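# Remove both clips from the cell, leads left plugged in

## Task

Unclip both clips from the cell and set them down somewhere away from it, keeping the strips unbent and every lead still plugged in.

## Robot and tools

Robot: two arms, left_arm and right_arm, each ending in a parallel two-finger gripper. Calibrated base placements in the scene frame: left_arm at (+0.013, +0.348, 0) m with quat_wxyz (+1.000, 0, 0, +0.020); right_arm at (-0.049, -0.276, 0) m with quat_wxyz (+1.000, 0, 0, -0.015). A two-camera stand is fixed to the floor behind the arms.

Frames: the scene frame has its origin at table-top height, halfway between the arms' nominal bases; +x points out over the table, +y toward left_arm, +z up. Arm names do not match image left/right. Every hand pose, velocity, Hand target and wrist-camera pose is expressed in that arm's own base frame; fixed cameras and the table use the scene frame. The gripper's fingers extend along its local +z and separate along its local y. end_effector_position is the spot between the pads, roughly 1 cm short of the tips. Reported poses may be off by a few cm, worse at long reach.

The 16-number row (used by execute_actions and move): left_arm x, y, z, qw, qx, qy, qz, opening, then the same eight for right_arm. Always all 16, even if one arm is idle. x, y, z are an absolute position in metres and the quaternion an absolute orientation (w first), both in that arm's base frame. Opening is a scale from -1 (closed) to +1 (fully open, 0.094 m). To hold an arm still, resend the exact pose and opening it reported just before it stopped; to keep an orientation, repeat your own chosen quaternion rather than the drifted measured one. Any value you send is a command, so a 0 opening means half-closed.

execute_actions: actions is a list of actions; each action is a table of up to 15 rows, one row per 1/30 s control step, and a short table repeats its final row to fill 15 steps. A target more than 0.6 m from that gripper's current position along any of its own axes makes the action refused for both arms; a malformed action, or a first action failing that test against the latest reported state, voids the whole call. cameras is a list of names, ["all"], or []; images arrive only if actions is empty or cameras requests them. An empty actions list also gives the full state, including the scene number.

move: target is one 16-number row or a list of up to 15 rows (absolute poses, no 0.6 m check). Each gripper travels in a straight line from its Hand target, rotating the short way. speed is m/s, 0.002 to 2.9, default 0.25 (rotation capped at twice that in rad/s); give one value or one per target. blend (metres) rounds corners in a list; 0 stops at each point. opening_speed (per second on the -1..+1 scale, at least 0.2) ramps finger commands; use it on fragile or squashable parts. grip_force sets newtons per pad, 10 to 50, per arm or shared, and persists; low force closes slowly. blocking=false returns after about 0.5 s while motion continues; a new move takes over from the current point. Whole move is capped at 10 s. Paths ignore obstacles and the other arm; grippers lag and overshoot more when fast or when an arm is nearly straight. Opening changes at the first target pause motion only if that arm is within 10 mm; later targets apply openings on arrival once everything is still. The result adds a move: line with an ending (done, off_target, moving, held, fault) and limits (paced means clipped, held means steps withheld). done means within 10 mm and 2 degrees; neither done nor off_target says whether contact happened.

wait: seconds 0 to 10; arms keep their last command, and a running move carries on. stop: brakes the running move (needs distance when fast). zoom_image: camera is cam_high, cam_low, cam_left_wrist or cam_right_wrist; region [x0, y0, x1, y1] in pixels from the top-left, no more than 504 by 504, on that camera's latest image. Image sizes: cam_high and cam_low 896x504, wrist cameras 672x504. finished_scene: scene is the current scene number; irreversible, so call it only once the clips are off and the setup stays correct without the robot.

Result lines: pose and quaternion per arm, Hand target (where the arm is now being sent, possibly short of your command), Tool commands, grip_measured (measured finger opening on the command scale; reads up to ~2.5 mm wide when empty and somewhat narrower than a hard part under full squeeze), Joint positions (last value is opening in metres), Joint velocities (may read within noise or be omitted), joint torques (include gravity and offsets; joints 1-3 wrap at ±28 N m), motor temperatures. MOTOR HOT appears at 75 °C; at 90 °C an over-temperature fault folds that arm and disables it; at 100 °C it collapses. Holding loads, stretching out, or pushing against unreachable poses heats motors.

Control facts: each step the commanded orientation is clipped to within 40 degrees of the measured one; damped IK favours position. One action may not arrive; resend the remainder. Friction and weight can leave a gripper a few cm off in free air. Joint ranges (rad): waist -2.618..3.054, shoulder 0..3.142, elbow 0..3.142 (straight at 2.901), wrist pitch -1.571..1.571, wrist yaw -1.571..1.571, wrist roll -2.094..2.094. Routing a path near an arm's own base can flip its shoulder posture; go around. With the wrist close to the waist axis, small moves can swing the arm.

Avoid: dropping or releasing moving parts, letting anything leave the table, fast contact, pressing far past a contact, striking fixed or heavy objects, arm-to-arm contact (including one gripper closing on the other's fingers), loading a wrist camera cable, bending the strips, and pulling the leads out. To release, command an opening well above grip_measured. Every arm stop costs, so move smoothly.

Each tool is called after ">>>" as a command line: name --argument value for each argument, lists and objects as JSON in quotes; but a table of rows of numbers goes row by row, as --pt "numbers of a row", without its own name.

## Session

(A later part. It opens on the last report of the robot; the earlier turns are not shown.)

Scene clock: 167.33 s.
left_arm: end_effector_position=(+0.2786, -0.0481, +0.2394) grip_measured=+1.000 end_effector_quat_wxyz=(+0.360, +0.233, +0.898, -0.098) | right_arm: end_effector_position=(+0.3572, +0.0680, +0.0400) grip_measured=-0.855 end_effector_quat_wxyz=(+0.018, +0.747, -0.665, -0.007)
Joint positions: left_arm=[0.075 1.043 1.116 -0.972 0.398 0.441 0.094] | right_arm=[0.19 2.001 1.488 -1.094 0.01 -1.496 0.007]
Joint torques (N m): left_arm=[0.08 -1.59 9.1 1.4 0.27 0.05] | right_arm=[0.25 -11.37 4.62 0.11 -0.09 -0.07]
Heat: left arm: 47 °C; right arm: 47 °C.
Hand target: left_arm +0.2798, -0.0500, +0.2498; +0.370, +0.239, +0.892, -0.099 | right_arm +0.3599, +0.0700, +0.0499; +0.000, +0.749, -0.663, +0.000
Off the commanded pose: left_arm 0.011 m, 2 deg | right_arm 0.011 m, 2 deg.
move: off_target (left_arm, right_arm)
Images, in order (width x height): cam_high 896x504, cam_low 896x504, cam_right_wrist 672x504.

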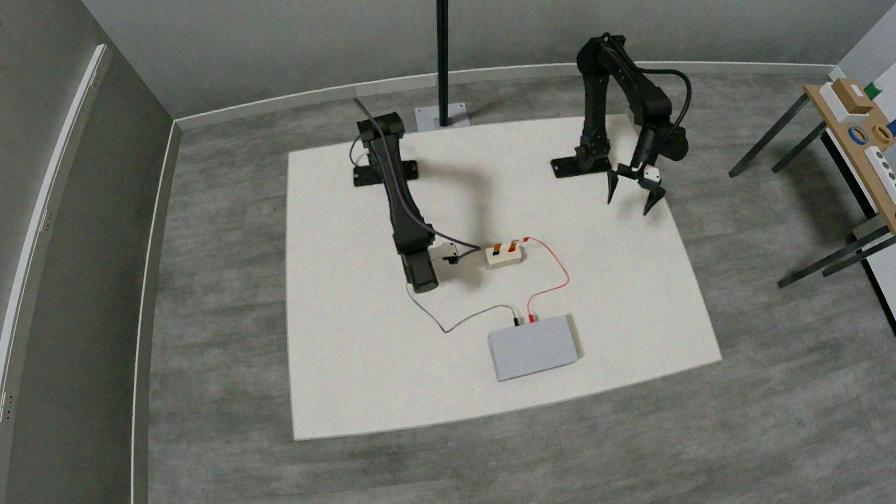

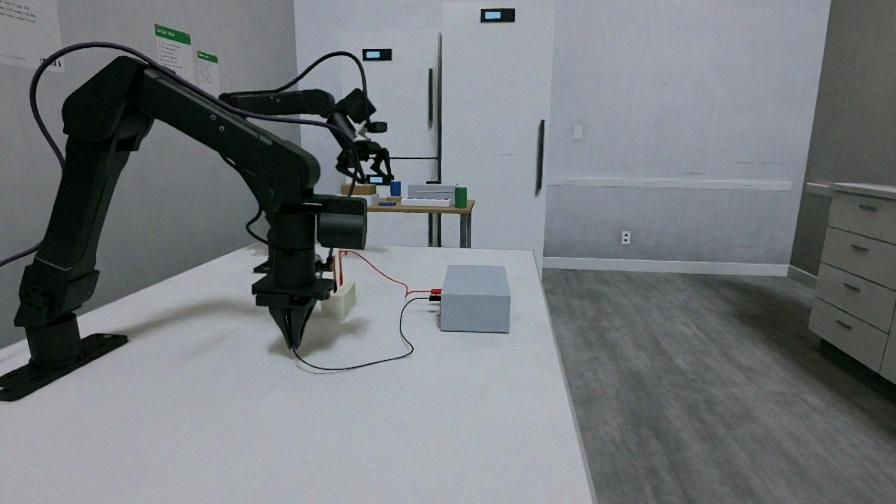

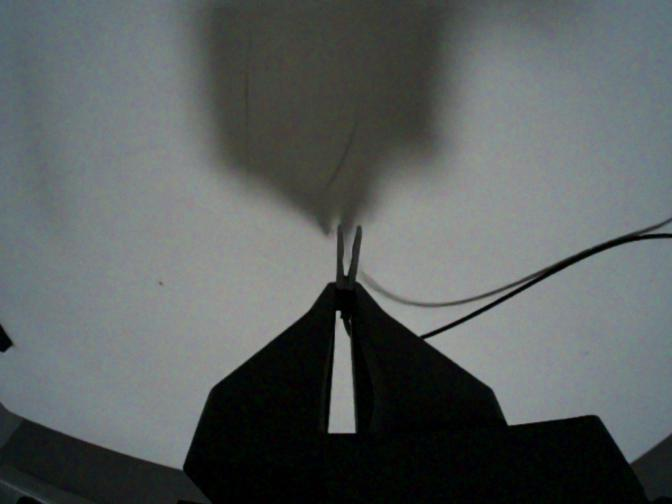

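>>> move --target '[0.28,-0.05,0.25,0.37,0.239,0.892,-0.099,1,0.36,0.07,0.033,0,-0.749,0.663,0,-0.92]' --speed 0.05 --cameras '["cam_low","cam_right_wrist"]'

>>> zoom_image --camera "cam_low" --region '[260, 260, 370, 370]'

Scene clock: 171.73 s.
left_arm: end_effector_position=(+0.2786, -0.0481, +0.2394) grip_measured=+1.000 end_effector_quat_wxyz=(+0.360, +0.233, +0.898, -0.098) | right_arm: end_effector_position=(+0.3590, +0.0684, +0.0298) grip_measured=-0.855 end_effector_quat_wxyz=(+0.010, +0.747, -0.665, -0.001)
Joint positions: left_arm=[0.075 1.043 1.116 -0.972 0.398 0.441 0.094] | right_arm=[0.19 2.001 1.446 -1.032 0.01 -1.496 0.007]
Joint torques (N m): left_arm=[-0.02 -1.48 8.99 1.38 0.22 0.08] | right_arm=[-0.02 -9.98 4.41 0.19 -0.07 -0.11]
Heat: left arm: 47 °C; right arm: 46 °C.
Hand target: left_arm +0.2798, -0.0500, +0.2498; +0.370, +0.239, +0.892, -0.099 | right_arm +0.3599, +0.0700, +0.0329; +0.000, +0.749, -0.663, +0.000
Off the commanded pose: left_arm 0.011 m, 2 deg | right_arm 0.004 m, 1 deg.
move: off_target (left_arm)
Images, in order (width x height): cam_low 896x504, cam_right_wrist 672x504.

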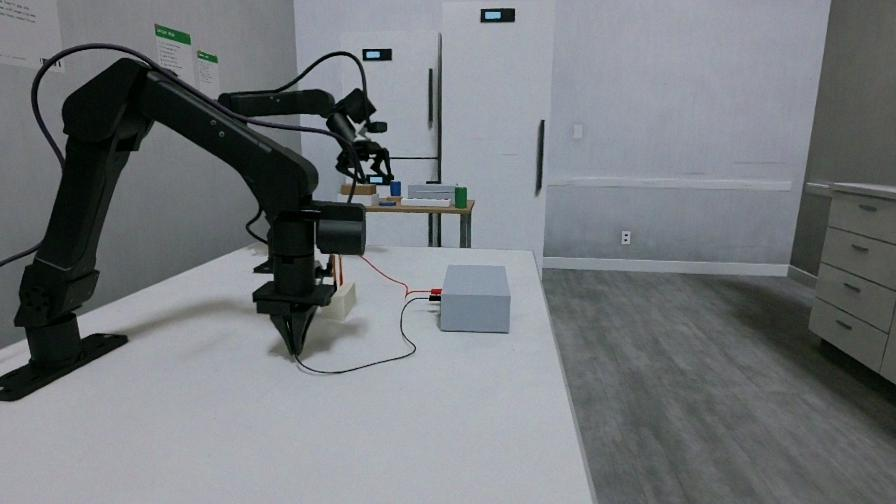

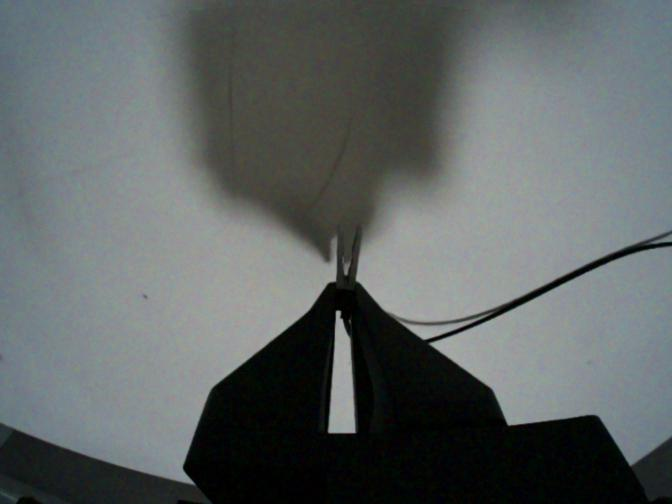

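Scaled by 4.582 from the camera's 896x504 image, which has a finer 1280x720 frame.

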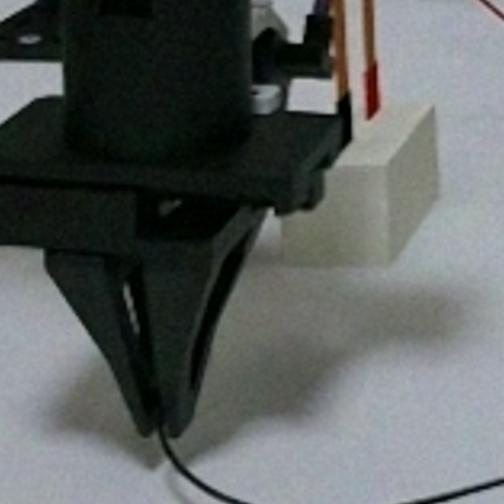

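>>> move --target '[0.28,-0.05,0.25,0.37,0.239,0.892,-0.099,1,0.36,0.07,0.0235,0,-0.749,0.663,0,-0.92]' --speed 0.03 --cameras '["cam_low","cam_right_wrist"]'

>>> zoom_image --camera "cam_low" --region '[260, 260, 370, 370]'

Scene clock: 177.77 s.
left_arm: end_effector_position=(+0.2786, -0.0481, +0.2394) grip_measured=+1.000 end_effector_quat_wxyz=(+0.360, +0.233, +0.898, -0.098) | right_arm: end_effector_position=(+0.3600, +0.0686, +0.0243) grip_measured=-0.855 end_effector_quat_wxyz=(+0.005, +0.747, -0.665, +0.002)
Joint positions: left_arm=[0.075 1.043 1.116 -0.972 0.398 0.441 0.094] | right_arm=[0.19 2.001 1.423 -0.998 0.01 -1.496 0.007]
Joint torques (N m): left_arm=[-0.02 -1.5 9.02 1.43 0.24 0.08] | right_arm=[-0.02 -9.09 4.4 0.19 -0.08 -0.11]
Heat: left arm: 47 °C; right arm: 45 °C.
Hand target: left_arm +0.2798, -0.0500, +0.2498; +0.370, +0.239, +0.892, -0.099 | right_arm +0.3599, +0.0700, +0.0234; +0.000, +0.749, -0.663, +0.000
Off the commanded pose: left_arm 0.011 m, 2 deg | right_arm 0.002 m, 1 deg.
move: off_target (left_arm)
Images, in order (width x height): cam_low 896x504, cam_right_wrist 672x504.

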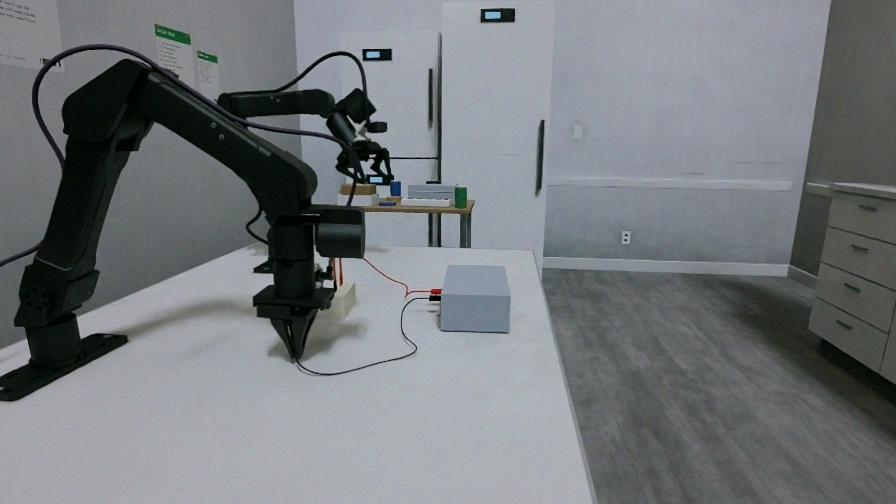

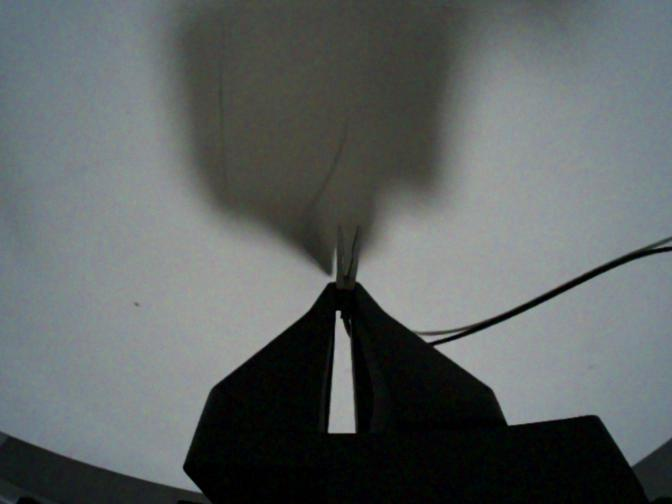

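Scaled by 4.582 from the camera's 896x504 image, which has a finer 1280x720 frame.

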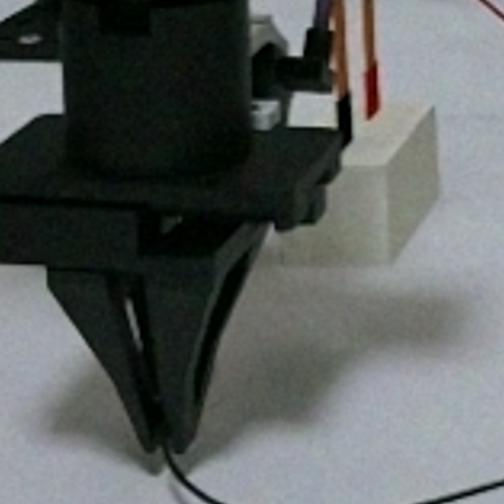

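>>> move --pt "0.28 -0.05 0.25 0.37 0.239 0.892 -0.099 1 0.36 0.07 0.0175 0 -0.749 0.663 0 -0.92" --pt "0.28 -0.05 0.25 0.37 0.239 0.892 -0.099 1 0.36 0.07 0.0175 0 -0.749 0.663 0 -0.5" --speed 0.03 --opening_speed 0.3 --cameras '["cam_low","cam_right_wrist"]'

>>> zoom_image --camera "cam_low" --region '[260, 260, 370, 370]'

Scene clock: 183.90 s.
left_arm: end_effector_position=(+0.2786, -0.0481, +0.2394) grip_measured=+1.000 end_effector_quat_wxyz=(+0.360, +0.233, +0.898, -0.098) | right_arm: end_effector_position=(+0.3611, +0.0688, +0.0210) grip_measured=-0.501 end_effector_quat_wxyz=(+0.002, +0.747, -0.665, +0.005)
Joint positions: left_arm=[0.075 1.043 1.116 -0.972 0.398 0.441 0.094] | right_arm=[0.19 2.001 1.409 -0.975 0.01 -1.496 0.023]
Joint torques (N m): left_arm=[-0.09 -1.54 9.01 1.39 0.22 0.05] | right_arm=[-0.05 -8.55 4.4 0.24 -0.08 -0.1]
Heat: left arm: 47 °C; right arm: 44 °C.
Hand target: left_arm +0.2798, -0.0500, +0.2498; +0.370, +0.239, +0.892, -0.099 | right_arm +0.3600, +0.0700, +0.0175; +0.000, +0.749, -0.663, +0.000
Off the commanded pose: left_arm 0.011 m, 2 deg | right_arm 0.004 m, 1 deg.
move: off_target (left_arm)
Images, in order (width x height): cam_low 896x504, cam_right_wrist 672x504.

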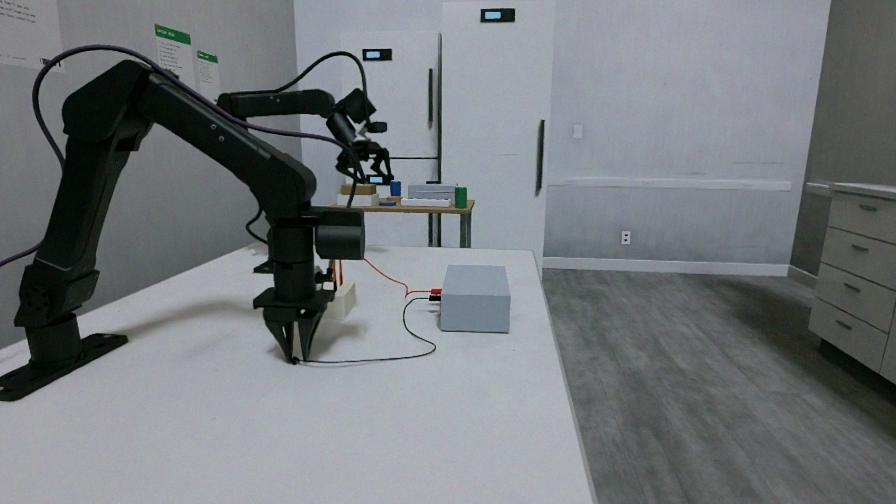

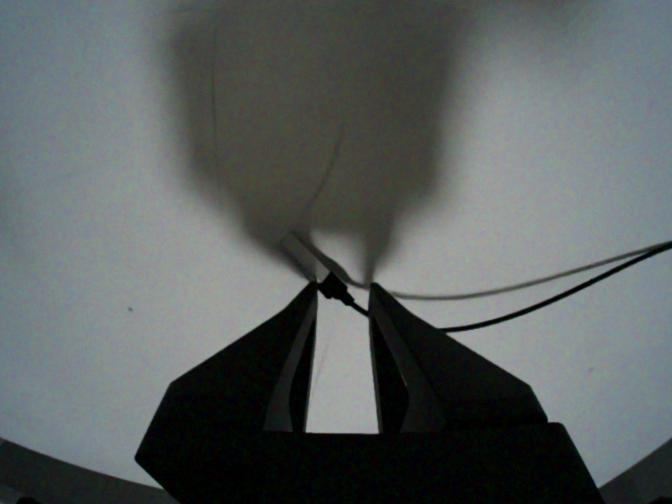

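Scaled by 4.582 from the camera's 896x504 image, which has a finer 1280x720 frame.

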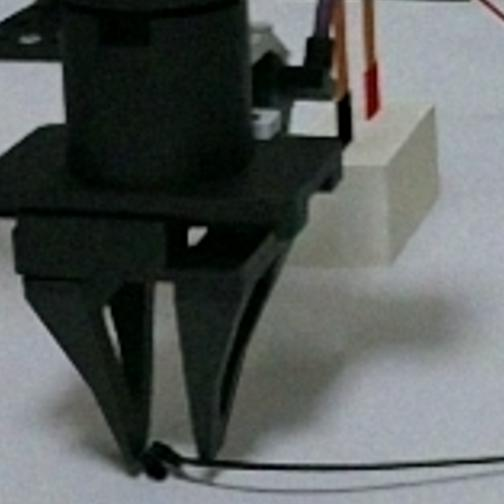

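>>> move --pt "0.28 -0.05 0.25 0 0.688 0.725 0 1 0.36 0.07 0.018 0 -0.749 0.663 0 -0.3" --pt "0.265 -0.15 0.22 0 0.688 0.725 0 1 0.35 0.06 0.2 0 -0.749 0.663 0 -0.3" --pt "0.268 -0.26 0.17 0 0.688 0.725 0 1 0.25 0.0 0.2 0 -0.749 0.663 0 -0.3" --cameras '["all"]'

>>> zoom_image --camera "cam_low" --region '[260, 210, 400, 370]'

Scene clock: 198.03 s.
left_arm: end_effector_position=(+0.2663, -0.2583, +0.1647) grip_measured=+1.000 end_effector_quat_wxyz=(-0.005, +0.690, +0.724, +0.002) | right_arm: end_effector_position=(+0.2539, -0.0004, +0.1977) grip_measured=-0.301 end_effector_quat_wxyz=(-0.010, +0.748, -0.663, +0.019)
Joint positions: left_arm=[-0.774 1.991 1.973 -1.563 -0.003 0.748 0.094] | right_arm=[0.002 1.495 1.52 -1.553 0.01 -1.689 0.033]
Joint torques (N m): left_arm=[0.1 -8.91 8.01 0.22 0.02 -0.01] | right_arm=[-0.47 -5.74 4.57 0.17 -0.07 -0.08]
Heat: left arm: 46 °C; right arm: 43 °C.
Hand target: left_arm +0.2679, -0.2600, +0.1699; +0.000, +0.688, +0.725, +0.000 | right_arm +0.2502, +0.0000, +0.1993; -0.015, +0.749, -0.663, +0.018
Off the commanded pose: left_arm 0.006 m, 1 deg | right_arm 0.004 m, 3 deg.
joint sent to its limit (right arm) — joint 4 (wrist pitch), lower limit. The joint targets are off in orientation, not in position.
move: off_target (right_arm)

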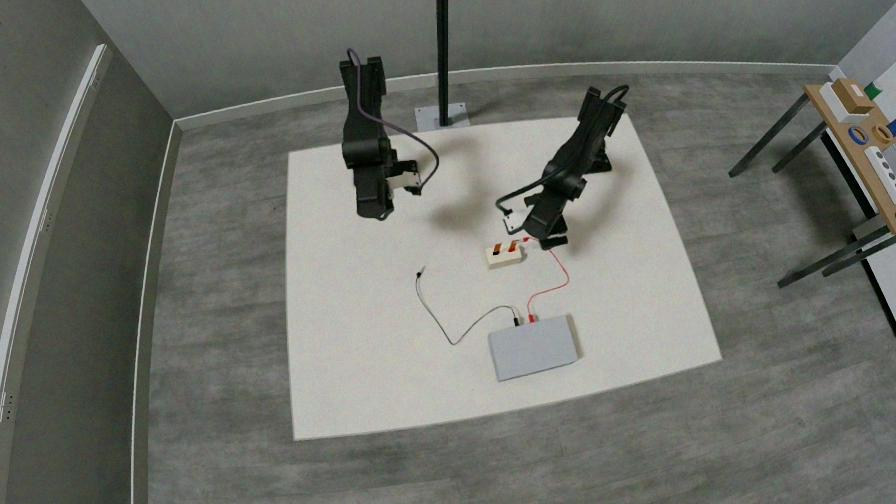

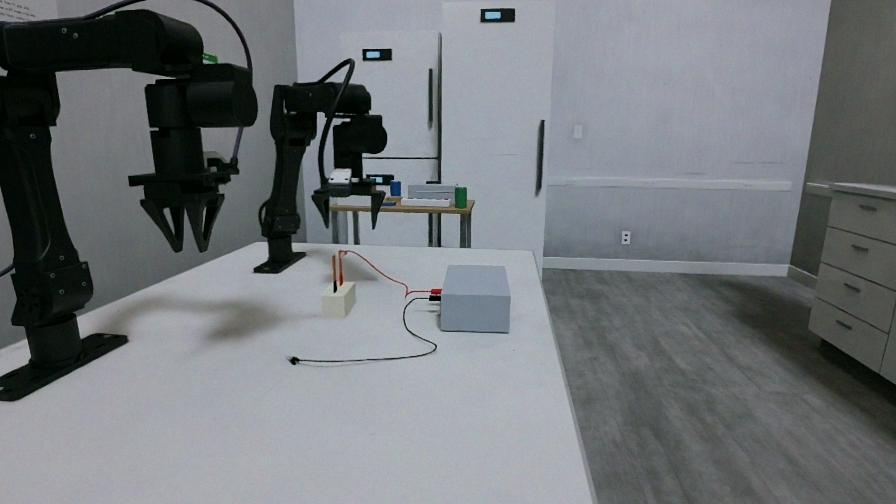

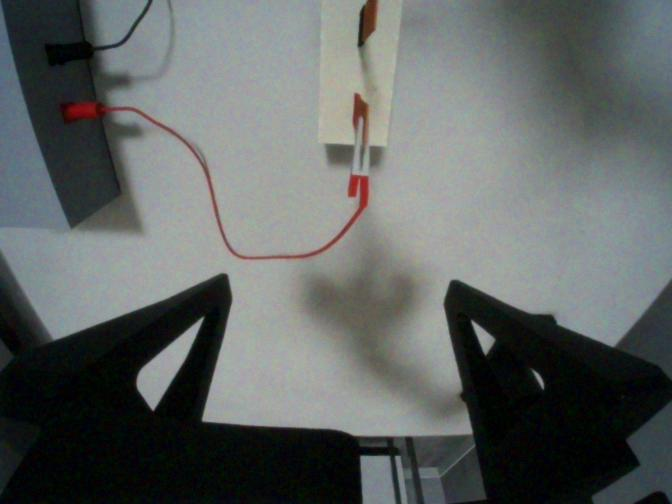

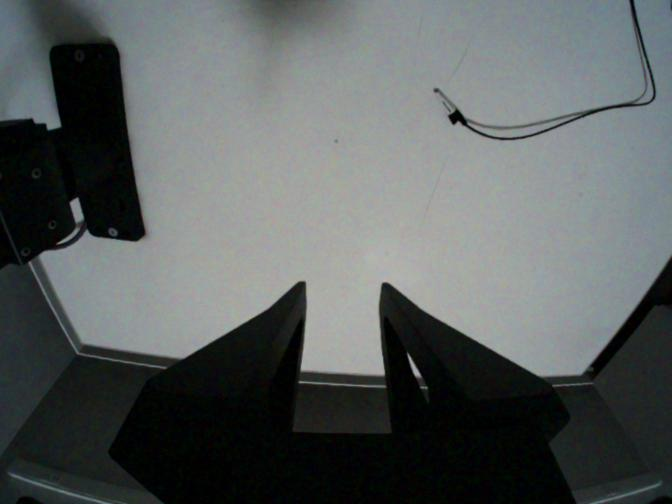

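Scaled by 3.150 from the camera's 896x504 image, which has a finer 1280x720 frame.

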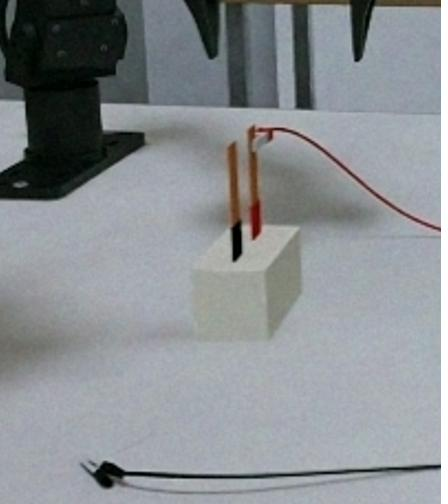

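>>> move --target '[0.259,-0.280,0.142,0,0.688,0.725,0,1,0.25,0.0,0.2,0,-0.749,0.663,0,-0.3]' --speed 0.12 --cameras '["cam_low","cam_left_wrist"]'

>>> zoom_image --camera "cam_low" --region '[280, 180, 420, 340]'

>>> zoom_image --camera "cam_left_wrist" --region '[220, 80, 460, 320]'

Scene clock: 209.83 s.
left_arm: end_effector_position=(+0.2596, -0.2785, +0.1489) grip_measured=+1.000 end_effector_quat_wxyz=(+0.007, +0.688, +0.725, +0.001) | right_arm: end_effector_position=(+0.2539, -0.0004, +0.1977) grip_measured=-0.301 end_effector_quat_wxyz=(-0.010, +0.748, -0.663, +0.019)
Joint positions: left_arm=[-0.825 1.995 1.915 -1.477 -0.003 0.694 0.094] | right_arm=[0.002 1.495 1.52 -1.553 0.01 -1.689 0.033]
Joint torques (N m): left_arm=[-0.12 -8.53 5.26 0.46 -0.02 0] | right_arm=[-0.49 -5.75 4.52 0.17 -0.09 -0.12]
Heat: left arm: 45 °C; right arm: 42 °C.
Hand target: left_arm +0.2589, -0.2799, +0.1421; +0.000, +0.688, +0.725, +0.000 | right_arm +0.2502, +0.0000, +0.1993; -0.015, +0.749, -0.663, +0.018
Off the commanded pose: left_arm 0.007 m, 1 deg | right_arm 0.004 m, 3 deg.
joint sent to its limit (right arm) — joint 4 (wrist pitch), lower limit. The joint targets are off in orientation, not in position.
move: off_target (right_arm)
Images, in order (width x height): cam_low 896x504, cam_left_wrist 672x504.

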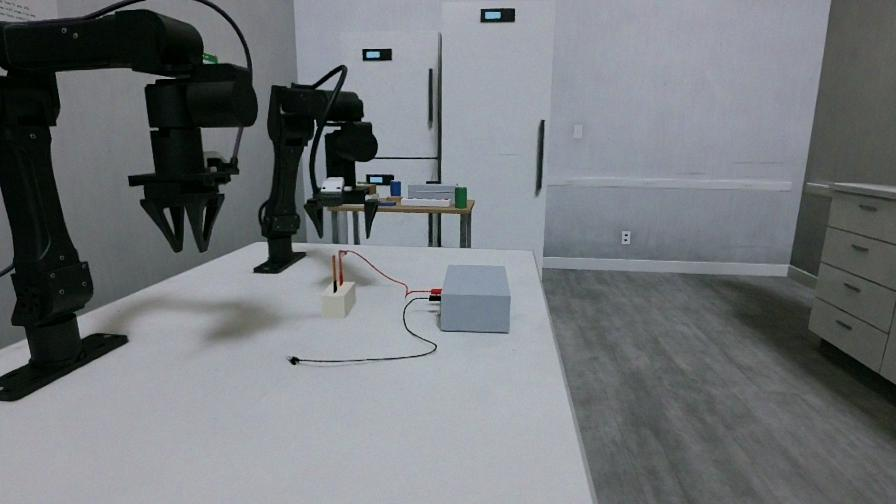

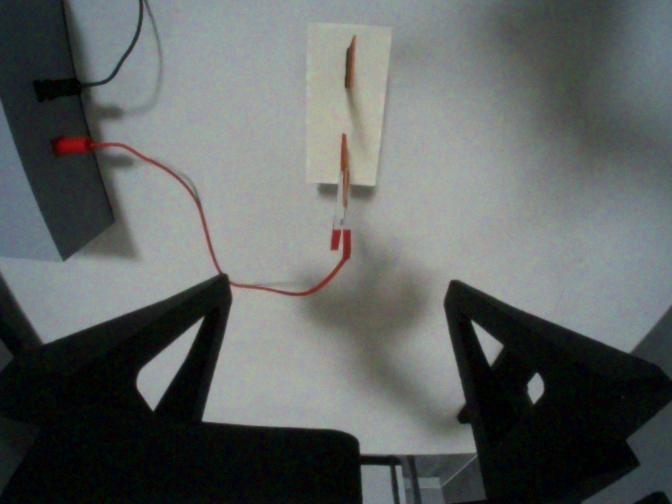

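Scaled by 3.150 from the camera's 896x504 image, which has a finer 1280x720 frame.

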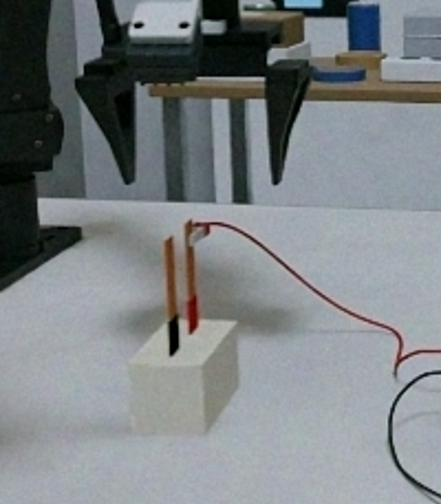

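Scaled by 2.100 from the camera's 672x504 image, which has a finer 960x720 frame.

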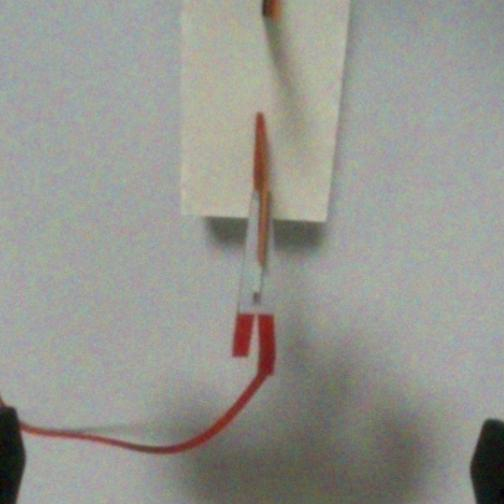

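>>> move --target '[0.259,-0.286,0.124,0,0.688,0.725,0,1,0.25,0.0,0.2,0,-0.749,0.663,0,-0.3]' --speed 0.1 --cameras '["cam_low","cam_left_wrist"]'

>>> zoom_image --camera "cam_low" --region '[280, 180, 420, 340]'

>>> zoom_image --camera "cam_left_wrist" --region '[220, 80, 460, 320]'

Scene clock: 217.17 s.
left_arm: end_effector_position=(+0.2611, -0.2836, +0.1309) grip_measured=+1.000 end_effector_quat_wxyz=(+0.007, +0.687, +0.727, +0.001) | right_arm: end_effector_position=(+0.2539, -0.0004, +0.1977) grip_measured=-0.301 end_effector_quat_wxyz=(-0.010, +0.748, -0.663, +0.019)
Joint positions: left_arm=[-0.831 2.006 1.859 -1.411 -0.003 0.683 0.094] | right_arm=[0.002 1.495 1.52 -1.553 0.01 -1.689 0.033]
Joint torques (N m): left_arm=[-0.61 -8.58 5.24 0.45 -0.02 -0.03] | right_arm=[-0.44 -5.74 4.53 0.18 -0.07 -0.12]
Motor temperatures (°C): left_arm=[29 38 44 36 30 27 31] | right_arm=[30 40 42 31 28 27 29]
Heat: left arm: 44 °C; right arm: 42 °C.
Hand target: left_arm +0.2589, -0.2859, +0.1240; +0.000, +0.688, +0.725, +0.000 | right_arm +0.2502, +0.0000, +0.1993; -0.015, +0.749, -0.663, +0.018
Off the commanded pose: left_arm 0.008 m, 1 deg | right_arm 0.004 m, 3 deg.
joint sent to its limit (right arm) — joint 4 (wrist pitch), lower limit. The joint targets are off in orientation, not in position.
move: off_target (right_arm)
Images, in order (width x height): cam_low 896x504, cam_left_wrist 672x504.

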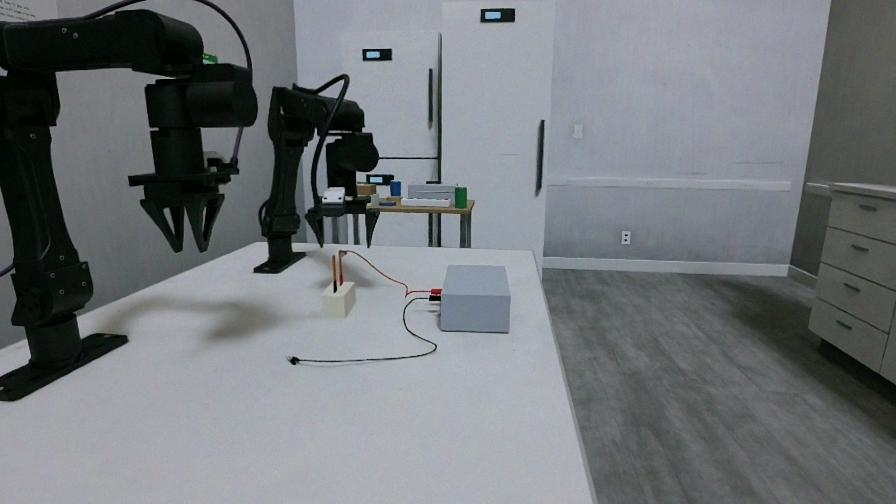

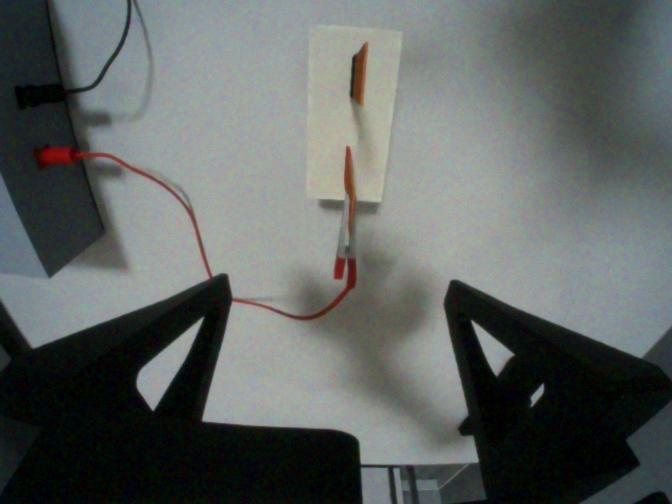

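Scaled by 3.150 from the camera's 896x504 image, which has a finer 1280x720 frame.

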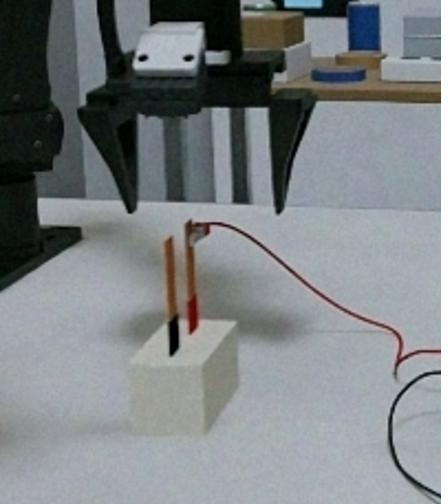

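Scaled by 2.100 from the camera's 672x504 image, which has a finer 960x720 frame.

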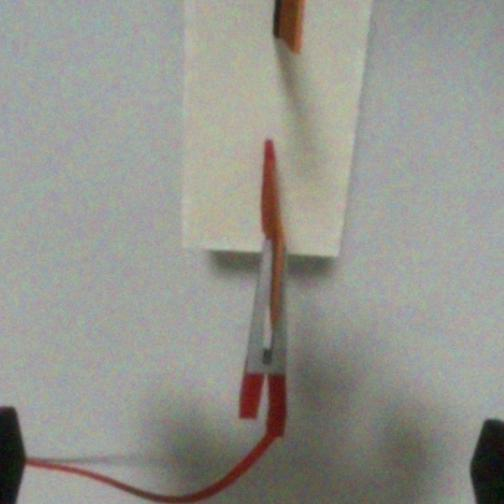

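>>> move --pt "0.259 -0.286 0.125 0 0.688 0.725 0 -0.5 0.25 0.0 0.2 0 -0.749 0.663 0 -0.3" --pt "0.259 -0.286 0.111 0 0.688 0.725 0 -0.5 0.25 0.0 0.2 0 -0.749 0.663 0 -0.3" --speed 0.06 --cameras '["cam_low","cam_left_wrist"]'

>>> zoom_image --camera "cam_low" --region '[280, 180, 420, 340]'

>>> zoom_image --camera "cam_left_wrist" --region '[220, 100, 460, 340]'

Scene clock: 228.00 s.
left_arm: end_effector_position=(+0.2614, -0.2839, +0.1173) grip_measured=-0.498 end_effector_quat_wxyz=(+0.006, +0.687, +0.727, +0.001) | right_arm: end_effector_position=(+0.2539, -0.0004, +0.1977) grip_measured=-0.301 end_effector_quat_wxyz=(-0.010, +0.748, -0.663, +0.019)
Joint positions: left_arm=[-0.831 2.006 1.804 -1.358 -0.003 0.683 0.024] | right_arm=[0.002 1.495 1.52 -1.553 0.01 -1.689 0.033]
Joint torques (N m): left_arm=[-0.62 -8.81 5.19 0.46 0.03 -0.02] | right_arm=[-0.51 -5.76 4.57 0.16 -0.09 -0.12]
Heat: left arm: 42 °C; right arm: 42 °C.
Hand target: left_arm +0.2589, -0.2859, +0.1111; +0.000, +0.688, +0.725, +0.000 | right_arm +0.2502, +0.0000, +0.1993; -0.015, +0.749, -0.663, +0.018
Off the commanded pose: left_arm 0.007 m, 1 deg | right_arm 0.004 m, 3 deg.
joint sent to its limit (right arm) — joint 4 (wrist pitch), lower limit. The joint targets are off in orientation, not in position.
move: off_target (right_arm)
Images, in order (width x height): cam_low 896x504, cam_left_wrist 672x504.

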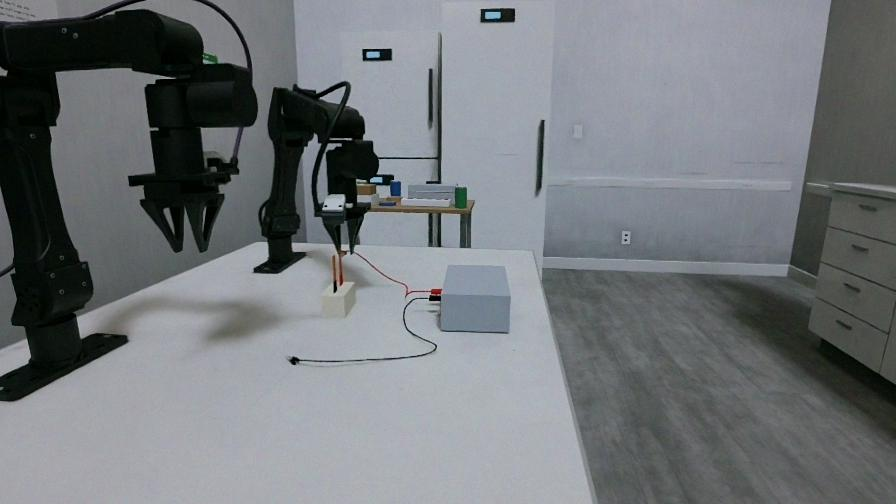

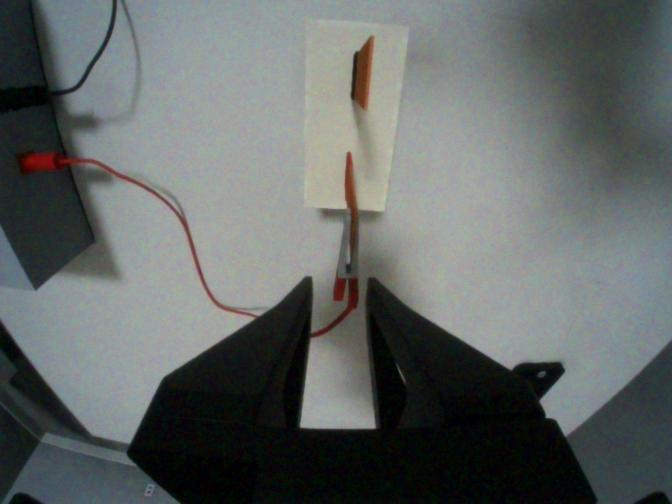

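Scaled by 3.150 from the camera's 896x504 image, which has a finer 1280x720 frame.

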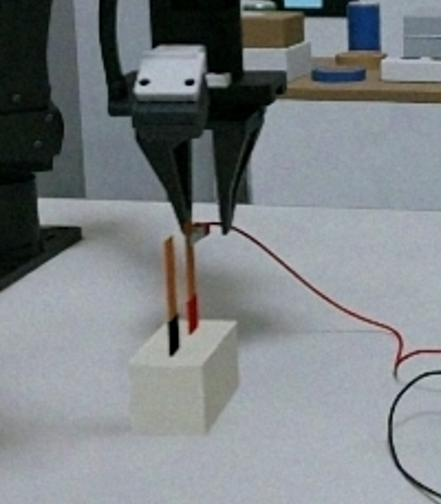

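Scaled by 2.100 from the camera's 672x504 image, which has a finer 960x720 frame.

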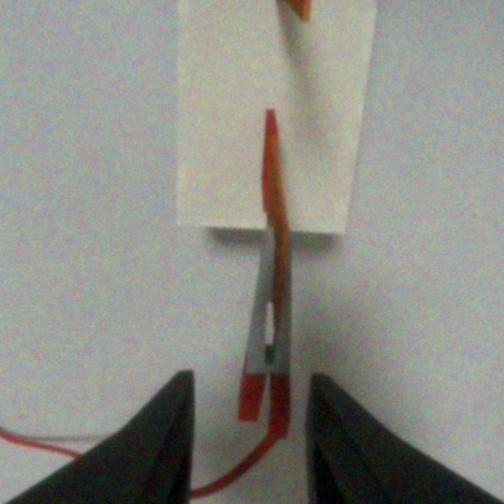

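>>> move --pt "0.2565 -0.286 0.111 0 0.688 0.725 0 -0.5 0.25 0.0 0.2 0 -0.749 0.663 0 -0.3" --pt "0.2565 -0.286 0.101 0 0.688 0.725 0 -0.5 0.25 0.0 0.2 0 -0.749 0.663 0 -0.3" --speed 0.05 --cameras '["cam_low","cam_left_wrist"]'

>>> zoom_image --camera "cam_low" --region '[280, 180, 420, 340]'

>>> zoom_image --camera "cam_left_wrist" --region '[220, 120, 460, 360]'

Scene clock: 235.97 s.
left_arm: end_effector_position=(+0.2590, -0.2842, +0.1050) grip_measured=-0.498 end_effector_quat_wxyz=(+0.003, +0.687, +0.727, +0.001) | right_arm: end_effector_position=(+0.2539, -0.0004, +0.1977) grip_measured=-0.301 end_effector_quat_wxyz=(-0.010, +0.748, -0.663, +0.019)
Joint positions: left_arm=[-0.836 2.006 1.756 -1.316 -0.003 0.678 0.024] | right_arm=[0.002 1.495 1.52 -1.553 0.01 -1.689 0.033]
Joint torques (N m): left_arm=[-0.61 -9.26 5.15 0.43 0 -0.04] | right_arm=[-0.47 -5.74 4.52 0.17 -0.09 -0.11]
Heat: left arm: 42 °C; right arm: 42 °C.
Hand target: left_arm +0.2565, -0.2860, +0.1011; +0.000, +0.688, +0.725, +0.000 | right_arm +0.2502, +0.0000, +0.1993; -0.015, +0.749, -0.663, +0.018
Off the commanded pose: left_arm 0.005 m, 0 deg | right_arm 0.004 m, 3 deg.
joint sent to its limit (right arm) — joint 4 (wrist pitch), lower limit. The joint targets are off in orientation, not in position.
move: off_target (right_arm)
Images, in order (width x height): cam_low 896x504, cam_left_wrist 672x504.

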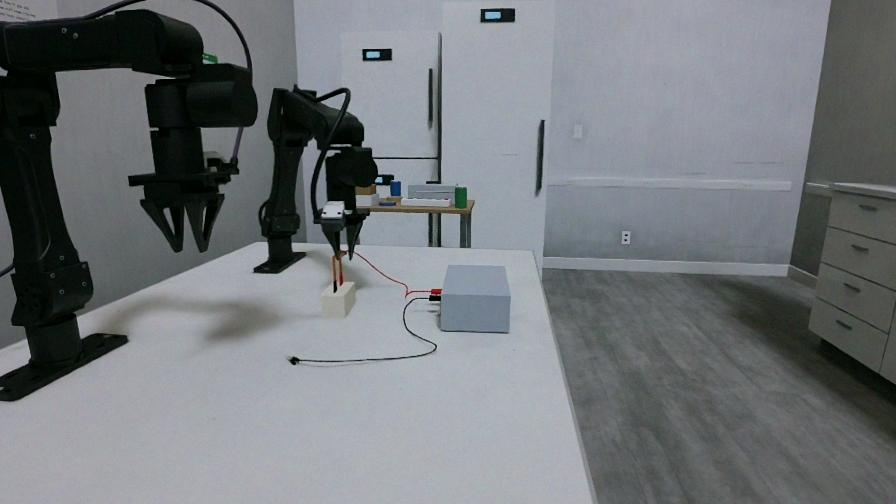

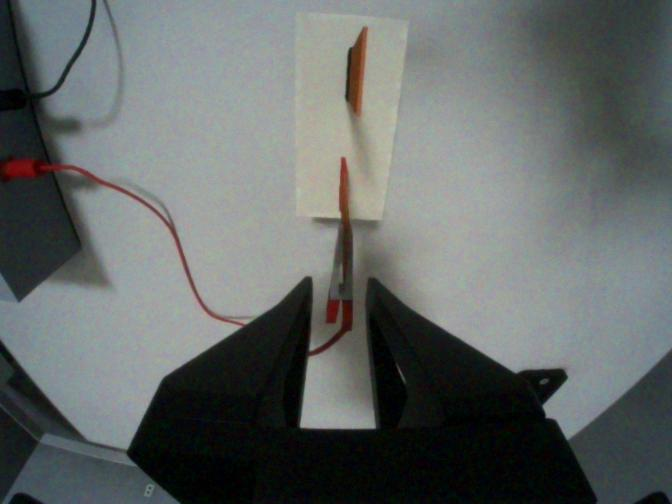

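Scaled by 3.150 from the camera's 896x504 image, which has a finer 1280x720 frame.

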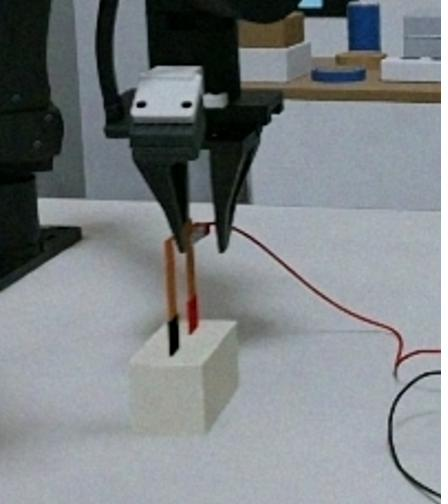

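Scaled by 2.100 from the camera's 672x504 image, which has a finer 960x720 frame.

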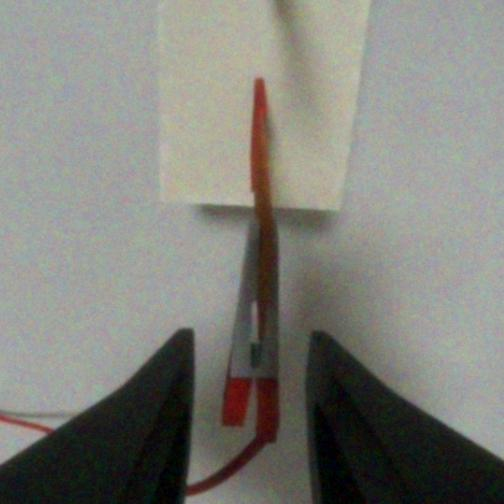

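>>> move --pt "0.2565 -0.280 0.100 0 0.688 0.725 0 -0.5 0.25 0.0 0.2 0 -0.749 0.663 0 -0.3" --pt "0.2565 -0.280 0.100 0 0.688 0.725 0 -0.7 0.25 0.0 0.2 0 -0.749 0.663 0 -0.3" --speed 0.05 --opening_speed 0.3 --cameras '["cam_low","cam_left_wrist"]'

>>> zoom_image --camera "cam_left_wrist" --region '[220, 120, 460, 360]'

Scene clock: 242.73 s.
left_arm: end_effector_position=(+0.2561, -0.2809, +0.0975) grip_measured=-0.698 end_effector_quat_wxyz=(-0.006, +0.687, +0.727, +0.002) | right_arm: end_effector_position=(+0.2539, -0.0004, +0.1977) grip_measured=-0.301 end_effector_quat_wxyz=(-0.010, +0.748, -0.663, +0.019)
Joint positions: left_arm=[-0.836 2.006 1.726 -1.303 -0.003 0.678 0.014] | right_arm=[0.002 1.495 1.52 -1.553 0.01 -1.689 0.033]
Joint torques (N m): left_arm=[0.34 -10.45 5.18 0.39 0.02 0.04] | right_arm=[-0.44 -5.75 4.52 0.17 -0.09 -0.11]
Heat: left arm: 42 °C; right arm: 42 °C.
Hand target: left_arm +0.2565, -0.2800, +0.1000; +0.000, +0.688, +0.725, +0.000 | right_arm +0.2502, +0.0000, +0.1993; -0.015, +0.749, -0.663, +0.018
Off the commanded pose: left_arm 0.003 m, 1 deg | right_arm 0.004 m, 3 deg.
joint sent to its limit (right arm) — joint 4 (wrist pitch), lower limit. The joint targets are off in orientation, not in position.
move: off_target (right_arm)
Images, in order (width x height): cam_low 896x504, cam_left_wrist 672x504.

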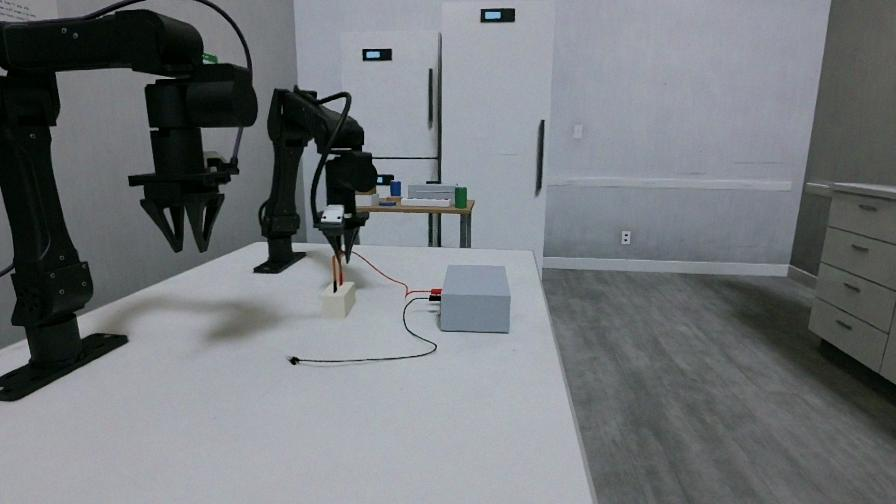

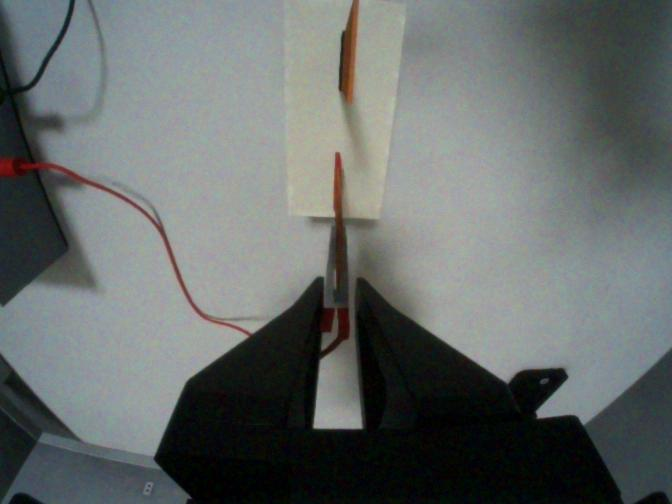

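Scaled by 2.100 from the camera's 672x504 image, which has a finer 960x720 frame.

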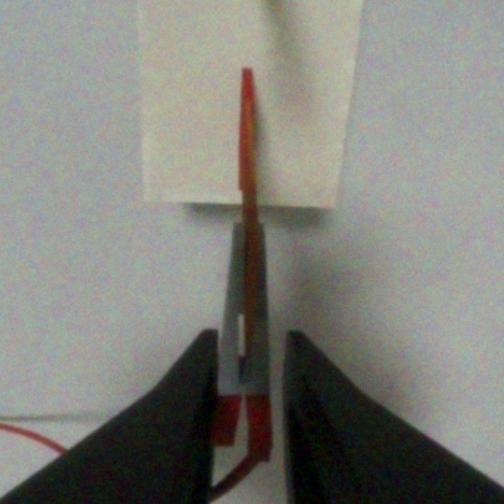

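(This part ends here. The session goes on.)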